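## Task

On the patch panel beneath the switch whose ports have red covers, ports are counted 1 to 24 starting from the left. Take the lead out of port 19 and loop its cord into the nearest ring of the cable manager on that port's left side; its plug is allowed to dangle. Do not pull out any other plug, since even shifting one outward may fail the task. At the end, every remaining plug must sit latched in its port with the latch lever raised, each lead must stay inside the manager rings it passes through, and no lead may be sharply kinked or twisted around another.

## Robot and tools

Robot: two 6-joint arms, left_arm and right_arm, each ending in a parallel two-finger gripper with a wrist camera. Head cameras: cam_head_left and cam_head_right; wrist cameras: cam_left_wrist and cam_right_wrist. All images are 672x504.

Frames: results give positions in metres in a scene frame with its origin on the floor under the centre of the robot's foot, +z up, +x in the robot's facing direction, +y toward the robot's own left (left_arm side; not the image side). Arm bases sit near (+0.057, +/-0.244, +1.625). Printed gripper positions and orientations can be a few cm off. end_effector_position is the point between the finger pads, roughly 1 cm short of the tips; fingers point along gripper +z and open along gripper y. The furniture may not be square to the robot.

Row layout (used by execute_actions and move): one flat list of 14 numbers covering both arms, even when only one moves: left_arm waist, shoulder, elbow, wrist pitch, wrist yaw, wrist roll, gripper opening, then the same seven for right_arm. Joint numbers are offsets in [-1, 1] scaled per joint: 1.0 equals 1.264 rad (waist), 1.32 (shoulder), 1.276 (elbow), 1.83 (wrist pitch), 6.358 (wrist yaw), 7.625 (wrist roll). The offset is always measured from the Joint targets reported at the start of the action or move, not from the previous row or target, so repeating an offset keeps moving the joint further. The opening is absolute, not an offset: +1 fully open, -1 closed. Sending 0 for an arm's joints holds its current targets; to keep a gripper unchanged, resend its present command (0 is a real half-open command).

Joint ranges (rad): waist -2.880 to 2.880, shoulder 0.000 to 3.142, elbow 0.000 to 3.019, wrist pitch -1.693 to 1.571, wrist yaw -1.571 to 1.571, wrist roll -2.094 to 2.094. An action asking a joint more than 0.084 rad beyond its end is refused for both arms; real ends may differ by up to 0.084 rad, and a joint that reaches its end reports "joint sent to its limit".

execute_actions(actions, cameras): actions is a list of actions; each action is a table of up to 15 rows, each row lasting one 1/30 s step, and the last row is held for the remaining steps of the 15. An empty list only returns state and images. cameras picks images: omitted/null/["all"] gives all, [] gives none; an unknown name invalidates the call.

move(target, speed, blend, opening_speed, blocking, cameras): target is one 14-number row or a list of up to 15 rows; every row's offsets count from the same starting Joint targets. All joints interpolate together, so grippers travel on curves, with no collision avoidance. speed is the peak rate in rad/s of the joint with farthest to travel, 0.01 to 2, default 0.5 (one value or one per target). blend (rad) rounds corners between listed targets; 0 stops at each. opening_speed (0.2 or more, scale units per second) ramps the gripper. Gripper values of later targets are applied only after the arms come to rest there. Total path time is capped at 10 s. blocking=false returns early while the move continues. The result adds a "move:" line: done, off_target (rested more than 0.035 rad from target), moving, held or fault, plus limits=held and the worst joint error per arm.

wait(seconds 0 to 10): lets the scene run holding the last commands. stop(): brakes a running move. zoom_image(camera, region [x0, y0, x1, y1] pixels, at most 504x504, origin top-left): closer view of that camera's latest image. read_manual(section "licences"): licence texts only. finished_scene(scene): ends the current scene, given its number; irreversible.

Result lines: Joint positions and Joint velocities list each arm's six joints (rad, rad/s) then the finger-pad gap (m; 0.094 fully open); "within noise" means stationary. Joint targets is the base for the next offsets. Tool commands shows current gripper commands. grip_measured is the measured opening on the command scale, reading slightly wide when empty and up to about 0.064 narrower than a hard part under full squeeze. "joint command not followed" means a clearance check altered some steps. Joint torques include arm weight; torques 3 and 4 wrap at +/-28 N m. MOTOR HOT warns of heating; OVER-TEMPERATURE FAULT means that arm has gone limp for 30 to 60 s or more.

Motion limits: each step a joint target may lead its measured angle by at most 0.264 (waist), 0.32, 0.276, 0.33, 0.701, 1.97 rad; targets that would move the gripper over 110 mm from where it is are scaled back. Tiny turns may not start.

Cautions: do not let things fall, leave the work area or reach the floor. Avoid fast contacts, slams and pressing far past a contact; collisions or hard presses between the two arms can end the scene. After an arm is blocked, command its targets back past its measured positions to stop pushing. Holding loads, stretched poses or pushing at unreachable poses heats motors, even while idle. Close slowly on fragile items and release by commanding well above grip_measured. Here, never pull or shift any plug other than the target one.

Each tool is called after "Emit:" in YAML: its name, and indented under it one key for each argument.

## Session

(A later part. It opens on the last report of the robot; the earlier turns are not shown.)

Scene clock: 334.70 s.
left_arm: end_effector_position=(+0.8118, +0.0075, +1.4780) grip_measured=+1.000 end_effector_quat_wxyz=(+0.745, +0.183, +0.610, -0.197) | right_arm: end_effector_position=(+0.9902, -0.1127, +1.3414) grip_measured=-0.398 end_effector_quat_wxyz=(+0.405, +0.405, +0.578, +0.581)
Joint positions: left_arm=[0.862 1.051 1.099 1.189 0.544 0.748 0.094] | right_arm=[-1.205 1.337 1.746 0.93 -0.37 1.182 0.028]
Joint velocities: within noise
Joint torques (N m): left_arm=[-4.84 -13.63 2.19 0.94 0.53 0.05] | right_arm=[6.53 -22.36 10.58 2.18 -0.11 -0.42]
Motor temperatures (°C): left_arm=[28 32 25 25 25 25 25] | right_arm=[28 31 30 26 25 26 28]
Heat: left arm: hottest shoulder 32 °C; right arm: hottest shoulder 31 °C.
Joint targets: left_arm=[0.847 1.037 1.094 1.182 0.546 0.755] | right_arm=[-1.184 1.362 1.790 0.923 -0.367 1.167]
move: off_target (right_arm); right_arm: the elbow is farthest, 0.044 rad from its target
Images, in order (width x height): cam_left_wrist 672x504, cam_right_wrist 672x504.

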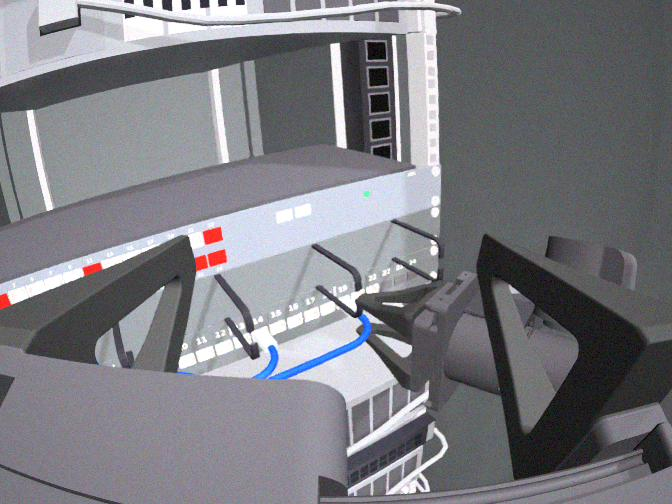

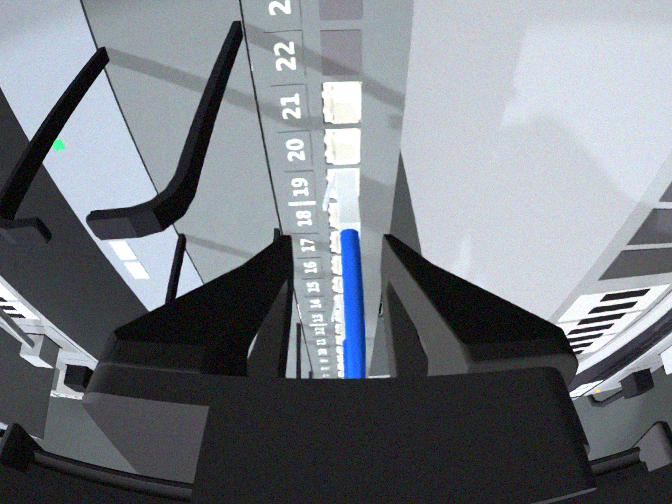

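Emit:
move:
  target: [0,0,0,0,0,0,1,0.0074,0.025,0.065,-0.0322,0.001,-0.003,-0.4]
  speed: 0.15
  cameras: ["cam_left_wrist","cam_right_wrist"]

Emit:
zoom_image:
  camera: "cam_left_wrist"
  region: [300, 260, 460, 400]

Emit:
zoom_image:
  camera: "cam_right_wrist"
  region: [260, 140, 420, 300]

Scene clock: 364.00 s.
left_arm: end_effector_position=(+0.8118, +0.0075, +1.4780) grip_measured=+1.000 end_effector_quat_wxyz=(+0.745, +0.183, +0.610, -0.197) | right_arm: end_effector_position=(+1.0073, -0.1089, +1.3363) grip_measured=-0.398 end_effector_quat_wxyz=(+0.406, +0.404, +0.583, +0.576)
Joint positions: left_arm=[0.862 1.051 1.099 1.189 0.544 0.748 0.094] | right_arm=[-1.197 1.37 1.826 0.871 -0.364 1.159 0.028]
Joint velocities: within noise
Joint torques (N m): left_arm=[-5.13 -13.68 2.28 1.01 0.49 0.08] | right_arm=[6.83 -22.59 11.37 2.13 -0.11 -0.36]
Motor temperatures (°C): left_arm=[28 32 25 25 25 25 25] | right_arm=[28 32 32 26 25 26 27]
Heat: left arm: hottest shoulder 32 °C; right arm: hottest shoulder 32 °C.
Joint targets: left_arm=[0.847 1.037 1.094 1.182 0.546 0.756] | right_arm=[-1.175 1.395 1.872 0.864 -0.360 1.144]
move: off_target (right_arm); right_arm: the elbow is farthest, 0.047 rad from its target
Images, in order (width x height): cam_left_wrist 672x504, cam_right_wrist 672x504.

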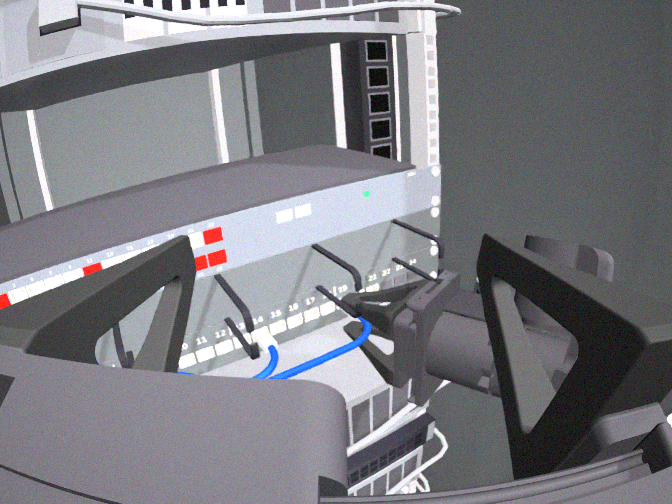

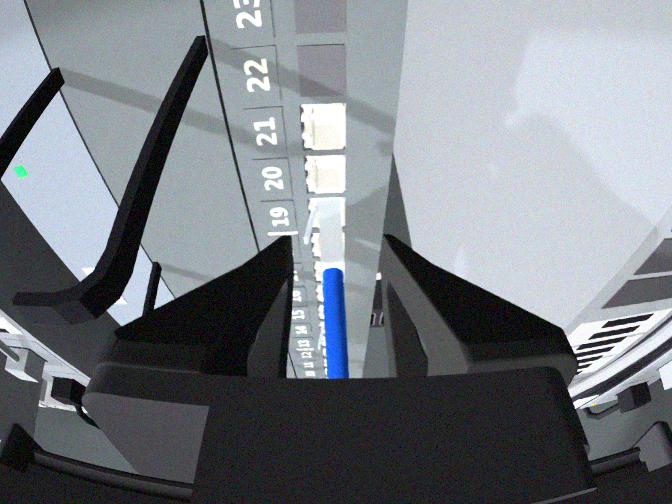

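Scaled by 3.150 from the camera's 672x504 image, which has a finer 960x720 frame.

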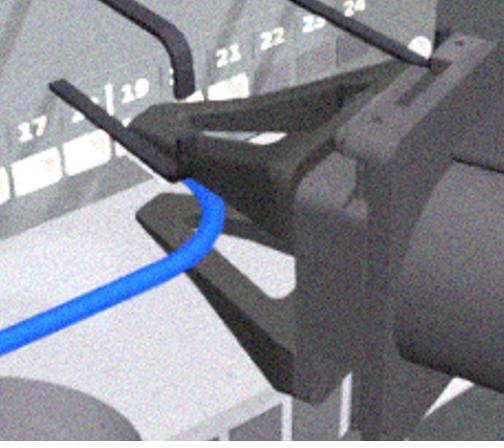

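Scaled by 3.150 from the camera's 672x504 image, which has a finer 960x720 frame.

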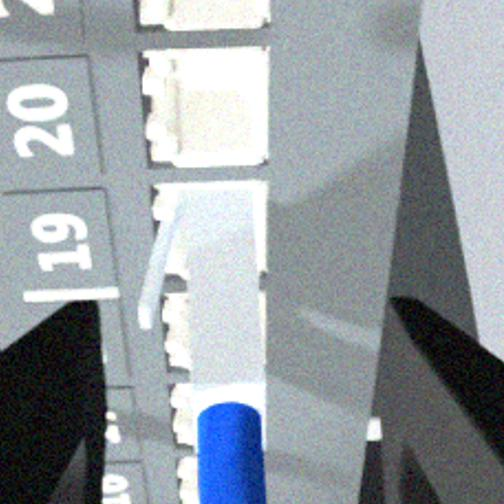

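Emit:
move:
  target: [0,0,0,0,0,0,1,0.0061,0.0006,0.011,-0.0082,0.0002,-0.0007,-0.4]
  speed: 0.1
  cameras: ["cam_left_wrist","cam_right_wrist"]

Emit:
zoom_image:
  camera: "cam_right_wrist"
  region: [260, 140, 420, 300]

Scene clock: 376.33 s.
left_arm: end_effector_position=(+0.8118, +0.0075, +1.4780) grip_measured=+1.000 end_effector_quat_wxyz=(+0.745, +0.183, +0.610, -0.197) | right_arm: end_effector_position=(+1.0116, -0.1071, +1.3393) grip_measured=-0.398 end_effector_quat_wxyz=(+0.406, +0.405, +0.583, +0.576)
Joint positions: left_arm=[0.862 1.051 1.099 1.189 0.544 0.748 0.094] | right_arm=[-1.189 1.372 1.84 0.856 -0.362 1.153 0.028]
Joint velocities: within noise
Joint torques (N m): left_arm=[-5.07 -13.63 2.26 0.95 0.53 0.06] | right_arm=[7 -22.83 11.41 2.07 -0.12 -0.38]
Motor temperatures (°C): left_arm=[28 32 25 25 25 25 25] | right_arm=[28 32 32 26 25 26 27]
Heat: left arm: hottest shoulder 32 °C; right arm: hottest shoulder 32 °C.
Joint targets: left_arm=[0.847 1.037 1.094 1.182 0.546 0.756] | right_arm=[-1.167 1.396 1.887 0.849 -0.359 1.139]
move: off_target (right_arm); right_arm: the elbow is farthest, 0.046 rad from its target
Images, in order (width x height): cam_left_wrist 672x504, cam_right_wrist 672x504.

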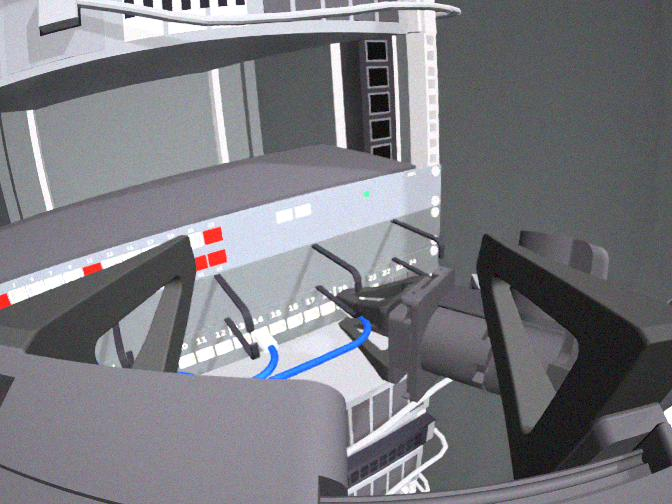

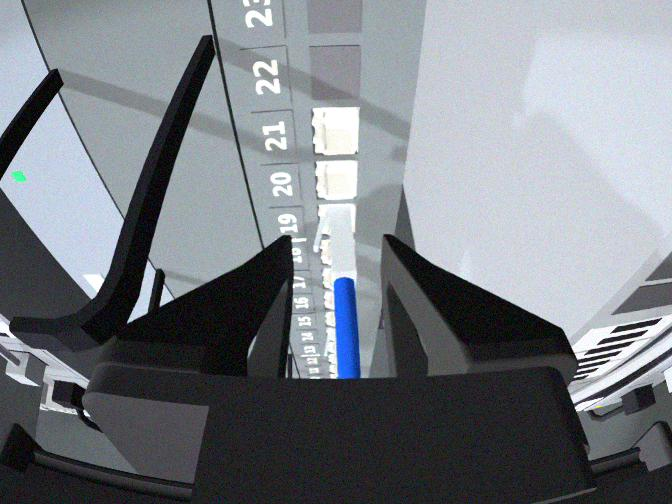

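Scaled by 3.150 from the camera's 672x504 image, which has a finer 960x720 frame.

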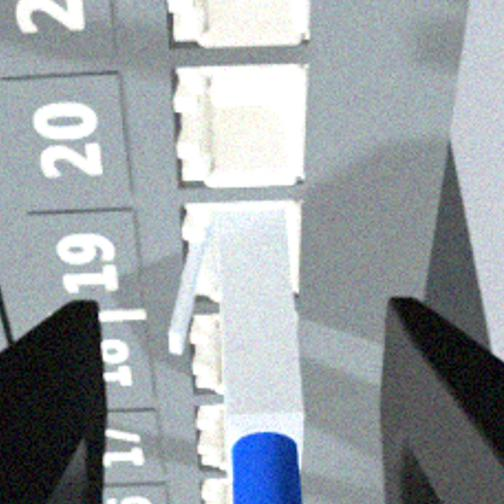

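Emit:
move:
  target: [0,0,0,0,0,0,1,0,0,0,0,0,0,-0.76]
  opening_speed: 0.25
  cameras: ["cam_left_wrist","cam_right_wrist"]

Emit:
zoom_image:
  camera: "cam_right_wrist"
  region: [260, 140, 420, 300]

Scene clock: 382.57 s.
left_arm: end_effector_position=(+0.8118, +0.0075, +1.4780) grip_measured=+1.000 end_effector_quat_wxyz=(+0.745, +0.183, +0.610, -0.197) | right_arm: end_effector_position=(+1.0119, -0.1070, +1.3395) grip_measured=-0.757 end_effector_quat_wxyz=(+0.406, +0.405, +0.583, +0.576)
Joint positions: left_arm=[0.862 1.051 1.099 1.189 0.544 0.748 0.094] | right_arm=[-1.188 1.372 1.841 0.855 -0.362 1.152 0.011]
Joint velocities: within noise
Joint torques (N m): left_arm=[-4.6 -13.74 2.3 0.92 0.51 0.05] | right_arm=[6.71 -22.71 11.29 2.17 -0.14 -0.38]
Motor temperatures (°C): left_arm=[28 32 25 25 25 25 25] | right_arm=[28 33 33 26 25 26 27]
Heat: left arm: hottest shoulder 32 °C; right arm: hottest shoulder 33 °C.
Joint targets: left_arm=[0.847 1.037 1.094 1.182 0.546 0.756] | right_arm=[-1.167 1.396 1.886 0.849 -0.359 1.139]
move: off_target (right_arm); right_arm: the elbow is farthest, 0.046 rad from its target
Images, in order (width x height): cam_left_wrist 672x504, cam_right_wrist 672x504.

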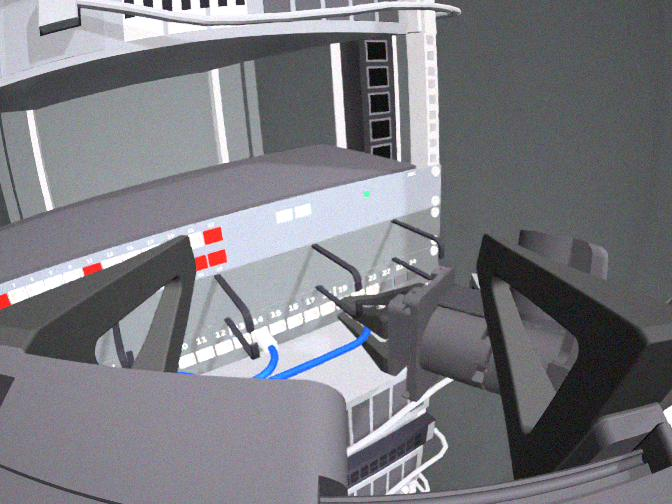

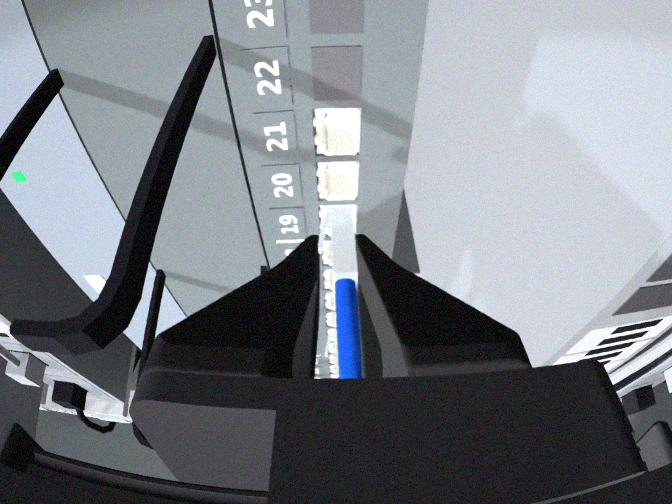

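Scaled by 3.150 from the camera's 672x504 image, which has a finer 960x720 frame.

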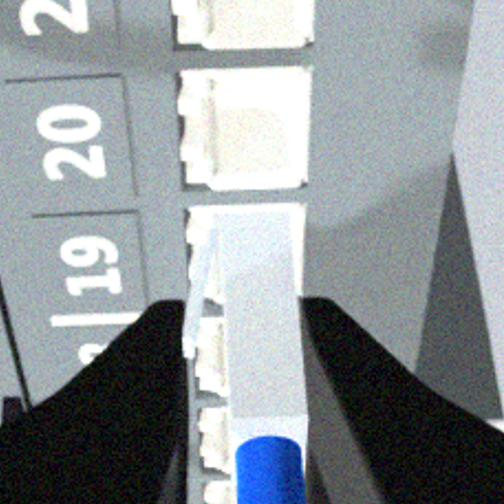

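Emit:
move:
  target: [0,0,0,0,0,0,1,-0.0007,0.0025,0.0025,0,0,0,-0.90]
  opening_speed: 0.2
  cameras: ["cam_left_wrist","cam_right_wrist"]

Emit:
zoom_image:
  camera: "cam_right_wrist"
  region: [260, 140, 420, 300]

Scene clock: 390.53 s.
left_arm: end_effector_position=(+0.8118, +0.0075, +1.4780) grip_measured=+1.000 end_effector_quat_wxyz=(+0.745, +0.183, +0.610, -0.197) | right_arm: end_effector_position=(+1.0118, -0.1069, +1.3385) grip_measured=-0.881 end_effector_quat_wxyz=(+0.407, +0.404, +0.584, +0.575)
Joint positions: left_arm=[0.862 1.051 1.099 1.189 0.544 0.748 0.094] | right_arm=[-1.188 1.373 1.842 0.855 -0.36 1.147 0.006]
Joint velocities: within noise
Joint torques (N m): left_arm=[-5.01 -13.74 2.39 0.94 0.5 0.07] | right_arm=[6.65 -22.65 11.49 2.18 -0.22 -0.33]
Motor temperatures (°C): left_arm=[28 32 25 25 25 25 25] | right_arm=[28 34 33 26 25 26 27]
Heat: left arm: hottest shoulder 32 °C; right arm: hottest shoulder 34 °C.
Joint targets: left_arm=[0.847 1.037 1.094 1.182 0.546 0.756] | right_arm=[-1.168 1.399 1.890 0.849 -0.359 1.138]
move: off_target (right_arm); right_arm: the elbow is farthest, 0.047 rad from its target
Images, in order (width x height): cam_left_wrist 672x504, cam_right_wrist 672x504.

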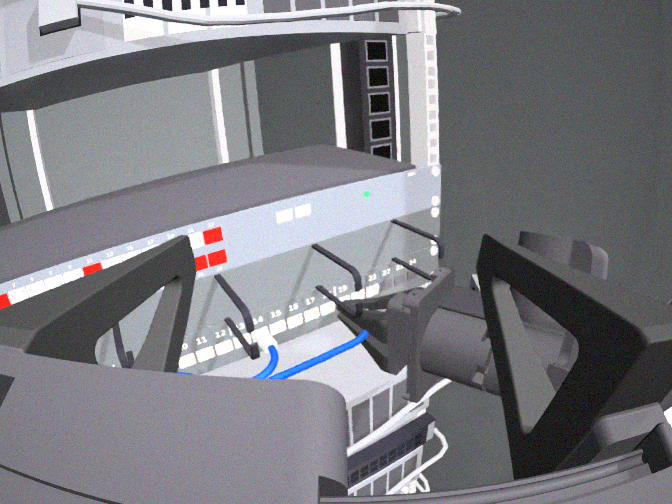

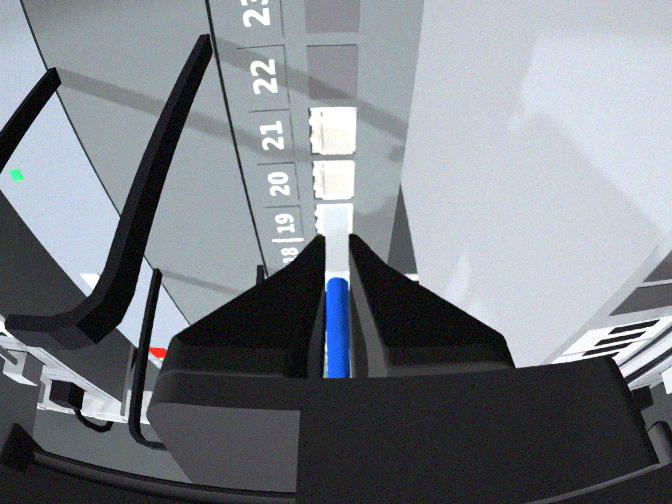

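Scaled by 3.150 from the camera's 672x504 image, which has a finer 960x720 frame.

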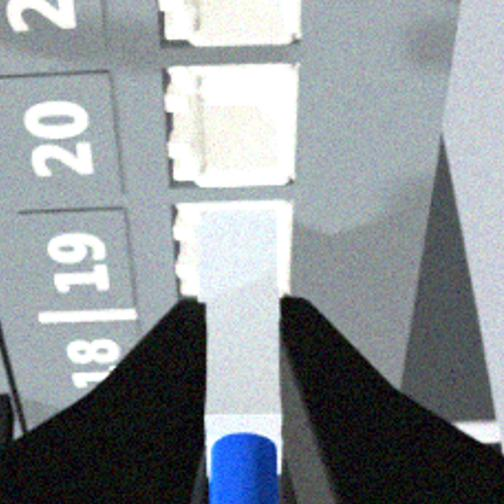

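Emit:
move:
  target: [0,0,0,0,0,0,1,-0.0025,-0.0318,-0.0987,0.0459,0,0.0004,-0.95]
  speed: 0.1
  cameras: ["cam_left_wrist","cam_right_wrist"]

Emit:
zoom_image:
  camera: "cam_right_wrist"
  region: [260, 140, 420, 300]

Emit:
zoom_image:
  camera: "cam_left_wrist"
  region: [240, 220, 460, 400]

Scene clock: 400.10 s.
left_arm: end_effector_position=(+0.8118, +0.0075, +1.4780) grip_measured=+1.000 end_effector_quat_wxyz=(+0.745, +0.183, +0.610, -0.197) | right_arm: end_effector_position=(+0.9887, -0.1002, +1.3240) grip_measured=-0.883 end_effector_quat_wxyz=(+0.404, +0.407, +0.586, +0.573)
Joint positions: left_arm=[0.862 1.051 1.099 1.189 0.544 0.748 0.094] | right_arm=[-1.187 1.373 1.772 0.914 -0.356 1.147 0.005]
Joint velocities: within noise
Joint torques (N m): left_arm=[-4.95 -13.33 2.37 1.01 0.52 0.08] | right_arm=[6.59 -25.82 5.7 3.1 -0.39 -0.29]
Motor temperatures (°C): left_arm=[28 32 25 25 25 25 25] | right_arm=[28 34 34 26 25 26 28]
Heat: left arm: hottest shoulder 32 °C; right arm: hottest shoulder 34 °C.
Joint targets: left_arm=[0.847 1.037 1.094 1.182 0.546 0.756] | right_arm=[-1.171 1.357 1.764 0.933 -0.359 1.142]
move: done
Images, in order (width x height): cam_left_wrist 672x504, cam_right_wrist 672x504.

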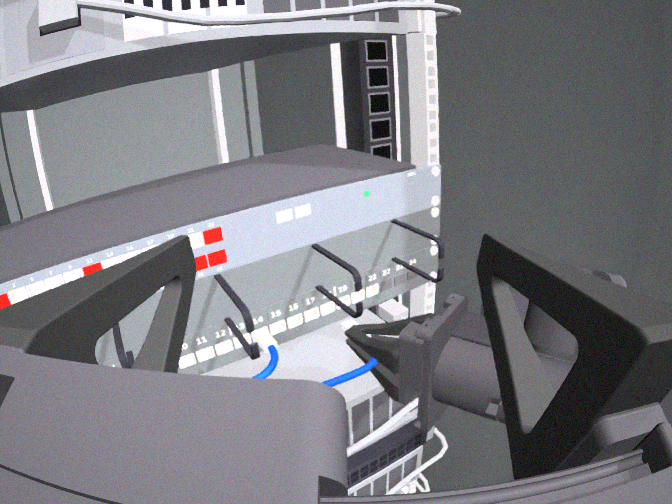

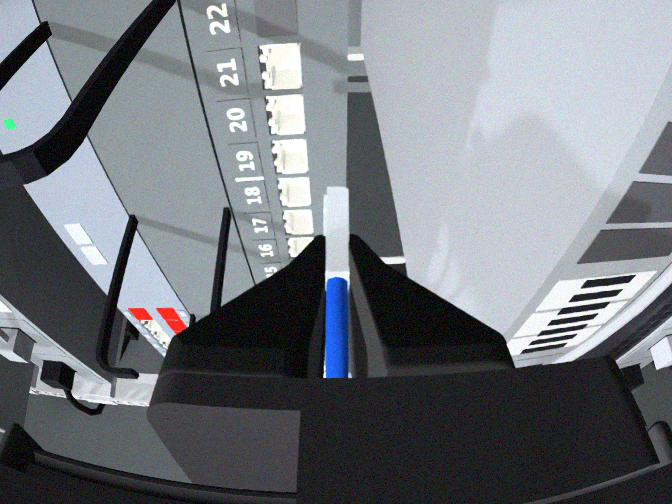

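Scaled by 3.150 from the camera's 672x504 image, which has a finer 960x720 frame.

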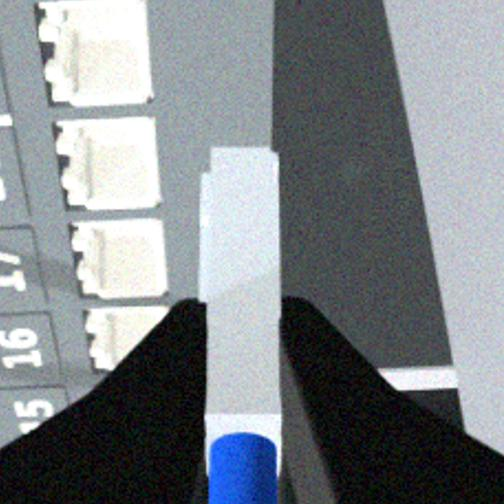

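Scaled by 2.291 from the camera's 672x504 image, which has a finer 960x720 frame.

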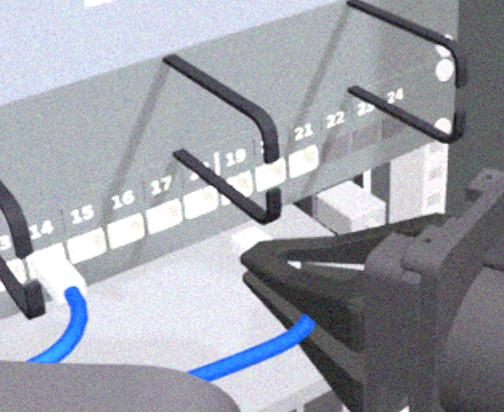

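Emit:
move:
  target: [0,0,0,0,0,0,1,0.0277,-0.0417,-0.1889,0.14,0.0249,0,-0.95]
  speed: 0.25
  cameras: ["cam_left_wrist","cam_right_wrist"]

Emit:
zoom_image:
  camera: "cam_left_wrist"
  region: [200, 200, 460, 400]

Scene clock: 431.33 s.
left_arm: end_effector_position=(+0.8118, +0.0075, +1.4780) grip_measured=+1.000 end_effector_quat_wxyz=(+0.745, +0.183, +0.610, -0.197) | right_arm: end_effector_position=(+0.9260, -0.1099, +1.3227) grip_measured=-0.883 end_effector_quat_wxyz=(+0.446, +0.455, +0.549, +0.541)
Joint positions: left_arm=[0.862 1.051 1.099 1.189 0.544 0.748 0.094] | right_arm=[-1.156 1.328 1.531 1.171 -0.205 1.147 0.005]
Joint velocities: within noise
Joint torques (N m): left_arm=[-4.95 -13.98 2.41 0.92 0.51 0.08] | right_arm=[7.06 -24.18 3.77 3.07 -0.11 -0.29]
Motor temperatures (°C): left_arm=[28 32 25 25 25 25 25] | right_arm=[28 37 31 26 25 26 29]
Heat: left arm: hottest shoulder 32 °C; right arm: hottest shoulder 37 °C.
Joint targets: left_arm=[0.847 1.037 1.094 1.182 0.546 0.756] | right_arm=[-1.136 1.302 1.522 1.189 -0.201 1.142]
move: done
Images, in order (width x height): cam_left_wrist 672x504, cam_right_wrist 672x504.

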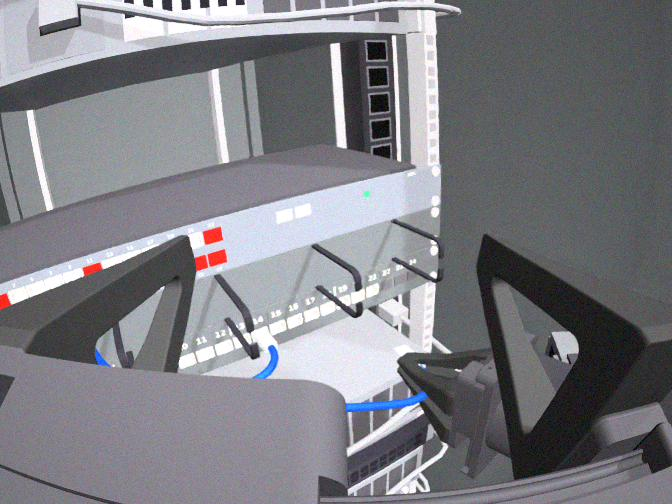

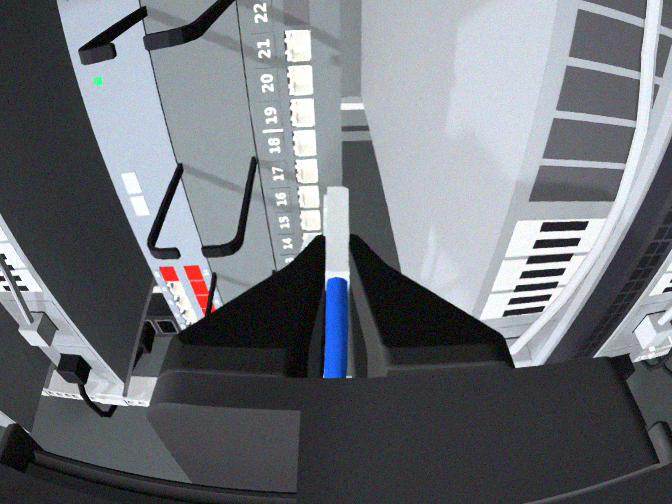

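Scaled by 1.938 from the camera's 672x504 image, which has a finer 960x720 frame.

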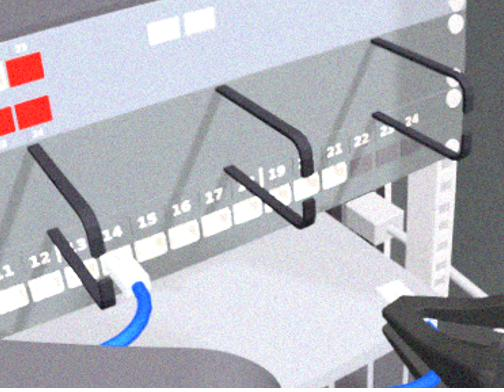

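Emit:
move:
  target: [0,0,0,0,0,0,1,0.091,-0.0735,-0.0611,0.0355,0.0269,-0.0136,-0.95]
  speed: 0.2
  cameras: ["cam_left_wrist","cam_right_wrist","cam_head_left"]

Emit:
zoom_image:
  camera: "cam_left_wrist"
  region: [200, 200, 460, 400]

Emit:
zoom_image:
  camera: "cam_head_left"
  region: [270, 160, 450, 290]

Scene clock: 439.20 s.
left_arm: end_effector_position=(+0.8118, +0.0075, +1.4780) grip_measured=+1.000 end_effector_quat_wxyz=(+0.745, +0.183, +0.610, -0.197) | right_arm: end_effector_position=(+0.9303, -0.1255, +1.3862) grip_measured=-0.883 end_effector_quat_wxyz=(+0.497, +0.500, +0.499, +0.505)
Joint positions: left_arm=[0.862 1.051 1.099 1.189 0.544 0.748 0.094] | right_arm=[-1.042 1.228 1.453 1.236 -0.033 1.052 0.005]
Joint velocities: within noise
Joint torques (N m): left_arm=[-4.89 -13.74 2.25 0.84 0.5 0.06] | right_arm=[7.18 -22.65 3.78 2.95 -0.18 -0.36]
Motor temperatures (°C): left_arm=[28 32 25 25 25 25 25] | right_arm=[28 36 30 26 25 26 29]
Heat: left arm: hottest shoulder 32 °C; right arm: hottest shoulder 36 °C.
Joint targets: left_arm=[0.847 1.037 1.094 1.182 0.546 0.756] | right_arm=[-1.021 1.205 1.445 1.254 -0.030 1.038]
move: done
Images, in order (width x height): cam_head_left 672x504, cam_left_wrist 672x504, cam_right_wrist 672x504.

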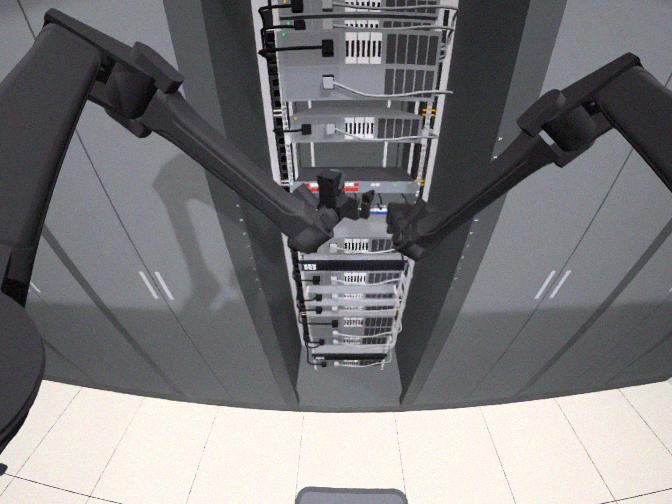

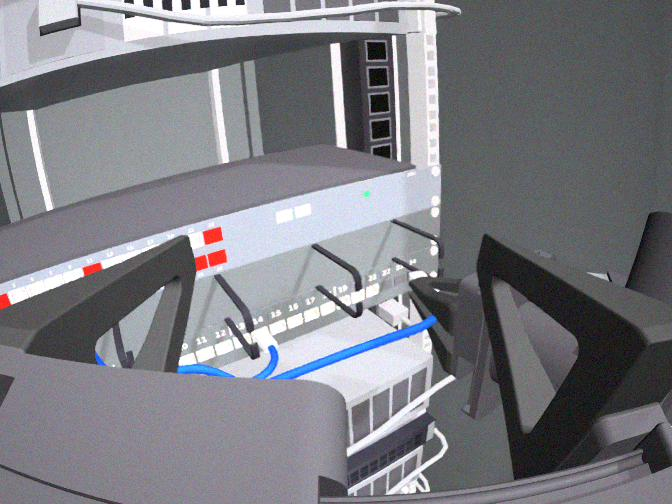

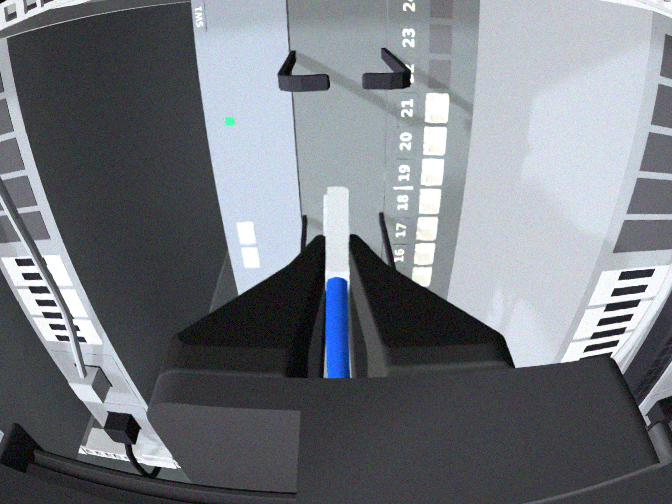

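Scaled by 1.938 from the camera's 672x504 image, which has a finer 960x720 frame.

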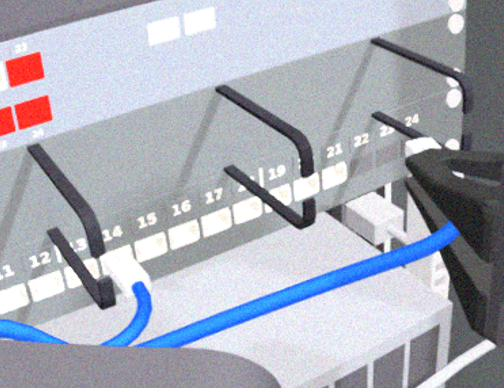

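Scaled by 2.800 from the camera's 672x504 image, which has a finer 960x720 frame.

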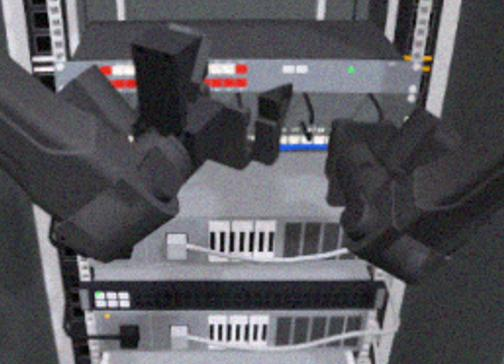

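Emit:
zoom_image:
  camera: "cam_left_wrist"
  region: [380, 250, 500, 370]

Emit:
zoom_image:
  camera: "cam_right_wrist"
  region: [260, 170, 440, 390]

Scaled by 4.200 from the camera's 672x504 image, which has a finer 960x720 frame.

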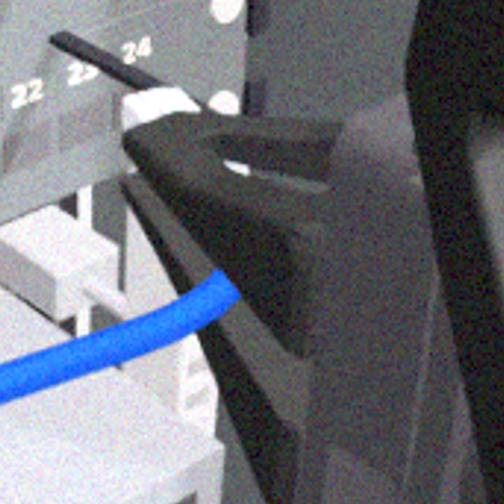

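Scaled by 2.291 from the camera's 672x504 image, which has a finer 960x720 frame.

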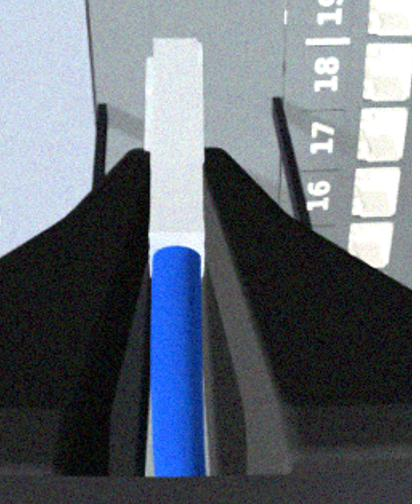

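Emit:
move:
  target: [0,0,0,0,0,0,1,0.1135,0.047,0.0486,0.1202,0.0462,-0.0231,-0.95]
  speed: 0.2
  cameras: ["cam_left_wrist","cam_right_wrist"]

Emit:
zoom_image:
  camera: "cam_left_wrist"
  region: [260, 220, 480, 380]

Scene clock: 482.17 s.
left_arm: end_effector_position=(+0.8118, +0.0075, +1.4780) grip_measured=+1.000 end_effector_quat_wxyz=(+0.745, +0.183, +0.610, -0.197) | right_arm: end_effector_position=(+0.9211, -0.1496, +1.4189) grip_measured=-0.883 end_effector_quat_wxyz=(+0.578, +0.579, +0.406, +0.407)
Joint positions: left_arm=[0.862 1.051 1.099 1.189 0.544 0.748 0.094] | right_arm=[-0.899 1.251 1.474 1.456 0.26 0.876 0.005]
Joint velocities: within noise
Joint torques (N m): left_arm=[-4.72 -13.86 2.3 0.91 0.52 0.08] | right_arm=[8.29 -17.26 7.06 2.71 -0.25 -0.38]
Motor temperatures (°C): left_arm=[28 32 25 25 26 25 25] | right_arm=[28 37 28 26 25 26 30]
Heat: left arm: hottest shoulder 32 °C; right arm: hottest shoulder 37 °C.
Joint targets: left_arm=[0.847 1.037 1.094 1.182 0.546 0.756] | right_arm=[-0.878 1.267 1.507 1.474 0.264 0.862]
move: done
Images, in order (width x height): cam_left_wrist 672x504, cam_right_wrist 672x504.

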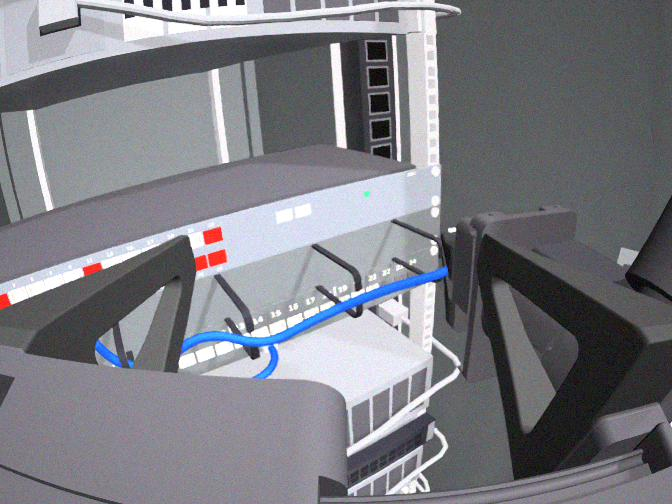

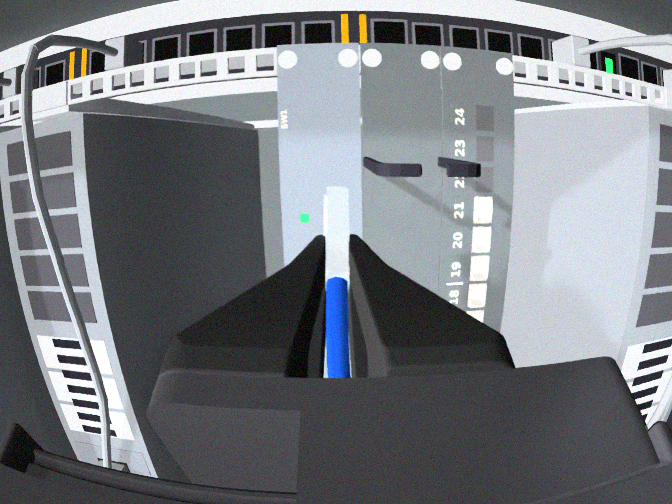

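Scaled by 2.291 from the camera's 672x504 image, which has a finer 960x720 frame.

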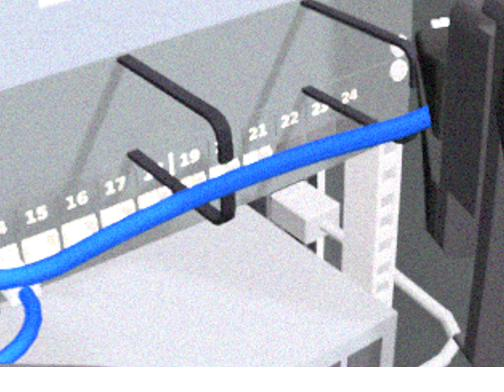

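Emit:
move:
  target: [0,0,0,0,0,0,1,0.0016,0.0492,0.0925,-0.035,0,-0.0005,-0.95]
  speed: 0.15
  cameras: ["cam_left_wrist","cam_right_wrist"]

Emit:
zoom_image:
  camera: "cam_left_wrist"
  region: [300, 220, 460, 340]

Scene clock: 502.43 s.
left_arm: end_effector_position=(+0.8118, +0.0075, +1.4780) grip_measured=+1.000 end_effector_quat_wxyz=(+0.745, +0.183, +0.610, -0.197) | right_arm: end_effector_position=(+0.9443, -0.1414, +1.4081) grip_measured=-0.883 end_effector_quat_wxyz=(+0.583, +0.578, +0.402, +0.406)
Joint positions: left_arm=[0.862 1.051 1.099 1.189 0.544 0.748 0.094] | right_arm=[-0.899 1.314 1.59 1.417 0.261 0.871 0.005]
Joint velocities: within noise
Joint torques (N m): left_arm=[-4.78 -13.68 2.32 1.01 0.53 0.09] | right_arm=[8.76 -17.85 7.56 1.88 -0.31 -0.36]
Motor temperatures (°C): left_arm=[28 32 25 25 26 25 25] | right_arm=[28 35 29 26 25 26 30]
Heat: left arm: hottest shoulder 32 °C; right arm: hottest shoulder 35 °C.
Joint targets: left_arm=[0.847 1.037 1.094 1.182 0.546 0.756] | right_arm=[-0.876 1.332 1.625 1.410 0.264 0.858]
move: done
Images, in order (width x height): cam_left_wrist 672x504, cam_right_wrist 672x504.

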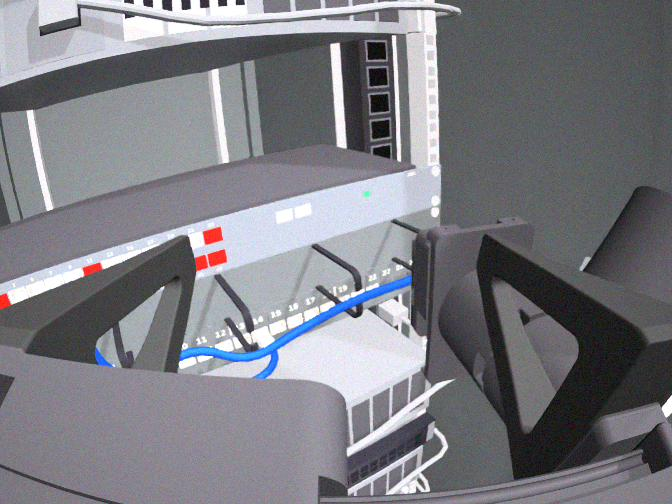

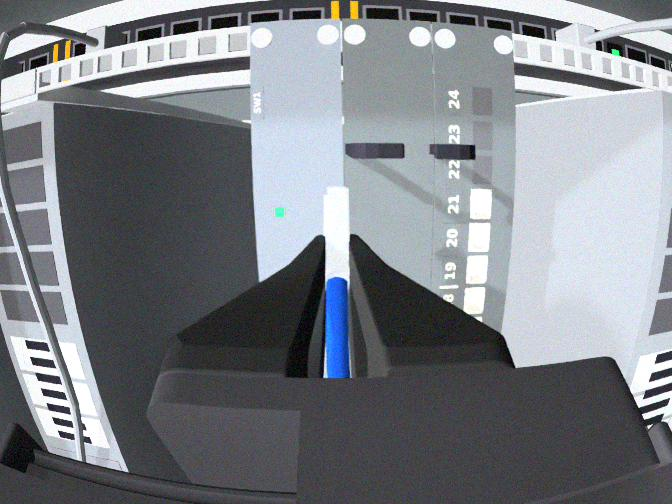

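Scaled by 3.150 from the camera's 672x504 image, which has a finer 960x720 frame.

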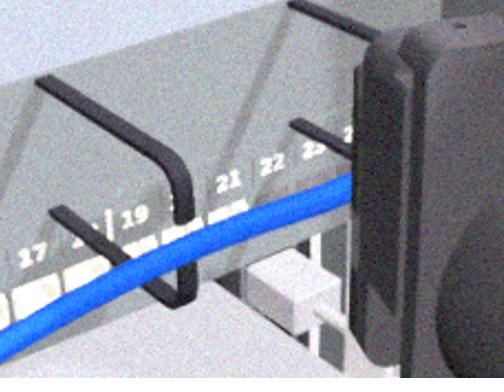

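Emit:
wait:
  seconds: 0.1

Emit:
zoom_image:
  camera: "cam_head_left"
  region: [330, 170, 430, 240]

Emit:
zoom_image:
  camera: "cam_head_right"
  region: [300, 170, 400, 240]

Scene clock: 507.10 s.
left_arm: end_effector_position=(+0.8118, +0.0075, +1.4780) grip_measured=+1.000 end_effector_quat_wxyz=(+0.745, +0.183, +0.610, -0.197) | right_arm: end_effector_position=(+0.9449, -0.1418, +1.4085) grip_measured=-0.883 end_effector_quat_wxyz=(+0.583, +0.578, +0.402, +0.406)
Joint positions: left_arm=[0.862 1.051 1.099 1.189 0.544 0.748 0.094] | right_arm=[-0.899 1.314 1.592 1.416 0.261 0.871 0.005]
Joint velocities: within noise
Joint torques (N m): left_arm=[-4.6 -13.68 2.3 0.87 0.52 0.07] | right_arm=[9 -17.79 7.57 1.8 -0.32 -0.37]
Motor temperatures (°C): left_arm=[28 32 25 25 26 25 25] | right_arm=[28 35 29 26 25 26 30]
Heat: left arm: hottest shoulder 32 °C; right arm: hottest shoulder 35 °C.
Joint targets: left_arm=[0.847 1.037 1.094 1.182 0.546 0.756] | right_arm=[-0.876 1.332 1.625 1.410 0.264 0.858]
Tool commands: left_gripper/opening=+1.0 right_gripper/opening=-0.95
wait: 0.10 s; at rest from the start

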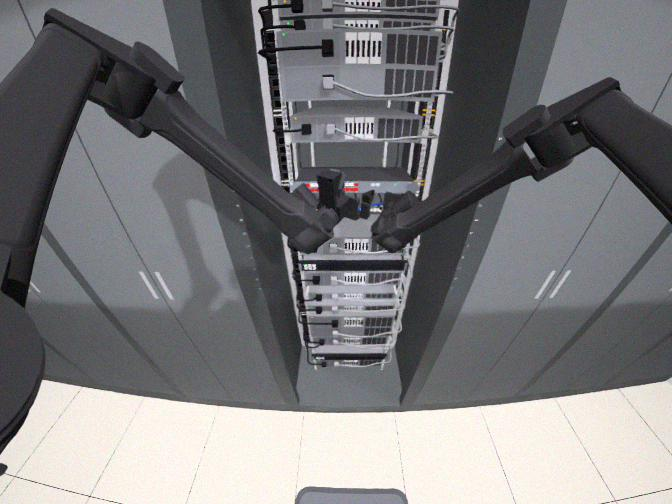

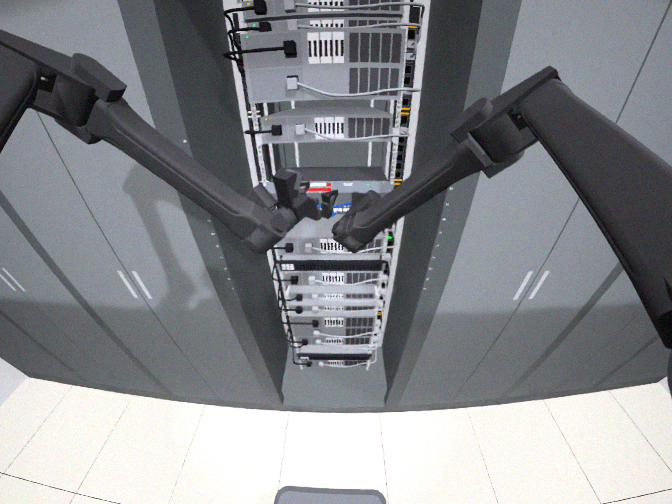

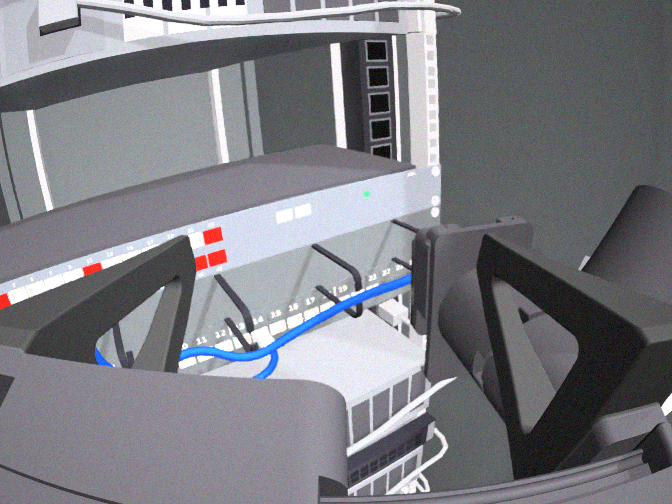

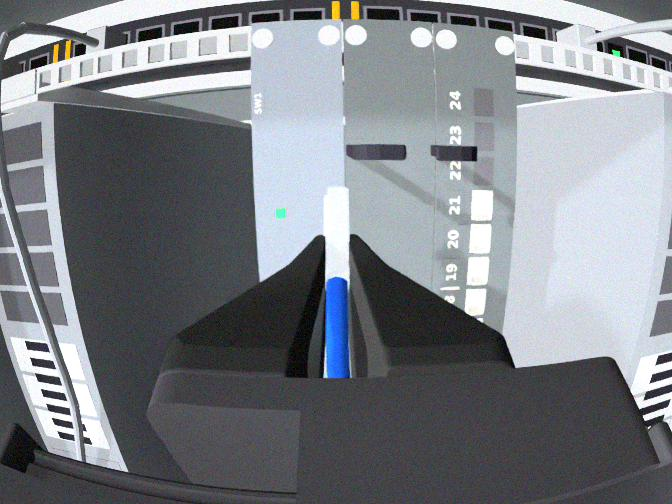

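Scaled by 5.040 from the camera's 672x504 image, which has a finer 960x720 frame.

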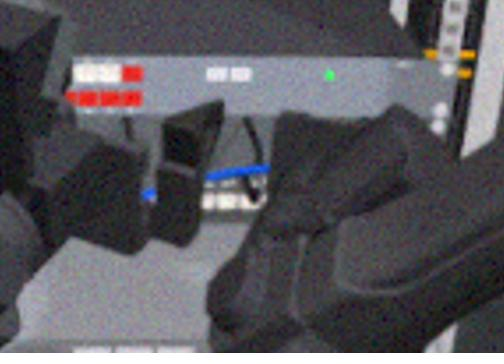

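Scaled by 5.040 from the camera's 672x504 image, which has a finer 960x720 frame.

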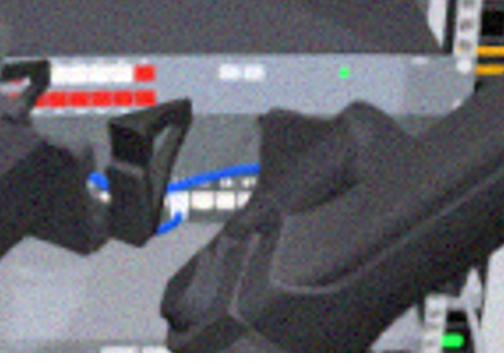

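Emit:
move:
  target: [0.1566,0.0894,0.0384,0.0689,-0.0346,-0.2316,1,0,0,0,0,0,0,-0.95]
  speed: 0.8
  cameras: ["cam_left_wrist","cam_head_left"]

Emit:
zoom_image:
  camera: "cam_left_wrist"
  region: [200, 150, 480, 350]

Scene clock: 534.80 s.
left_arm: end_effector_position=(+0.8185, +0.0607, +1.3898) grip_measured=+1.000 end_effector_quat_wxyz=(+0.404, -0.404, +0.579, -0.582) | right_arm: end_effector_position=(+0.9452, -0.1420, +1.4087) grip_measured=-0.883 end_effector_quat_wxyz=(+0.583, +0.578, +0.401, +0.406)
Joint positions: left_arm=[1.031 1.139 1.125 1.292 0.328 -1.001 0.094] | right_arm=[-0.899 1.314 1.592 1.416 0.261 0.87 0.005]
Joint velocities: within noise
Joint torques (N m): left_arm=[-1.9 -13.45 3.96 2.09 0.32 -0.05] | right_arm=[8.94 -17.85 7.53 1.77 -0.32 -0.38]
Motor temperatures (°C): left_arm=[28 32 25 25 25 25 25] | right_arm=[29 33 29 26 25 26 31]
Heat: left arm: hottest shoulder 32 °C; right arm: hottest shoulder 33 °C.
Joint targets: left_arm=[1.045 1.155 1.143 1.308 0.326 -1.010] | right_arm=[-0.876 1.332 1.625 1.410 0.264 0.858]
move: done
Images, in order (width x height): cam_head_left 672x504, cam_left_wrist 672x504.

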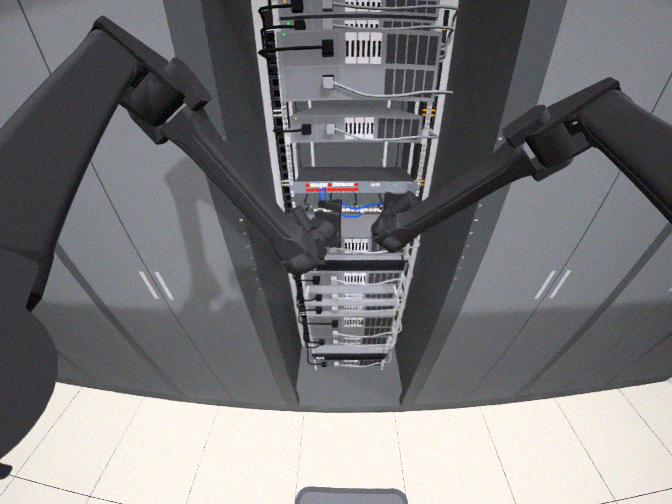

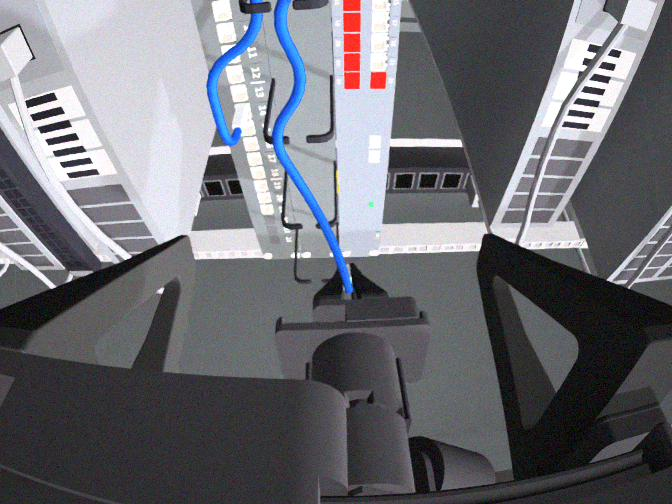

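Scaled by 1.800 from the camera's 672x504 image, which has a finer 960x720 frame.

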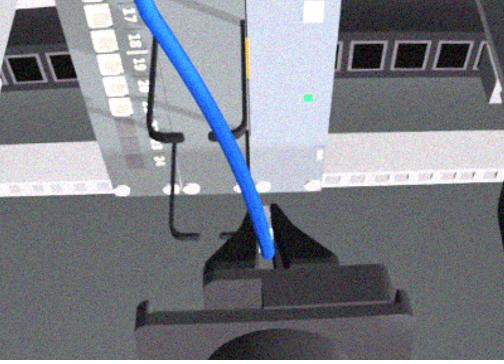

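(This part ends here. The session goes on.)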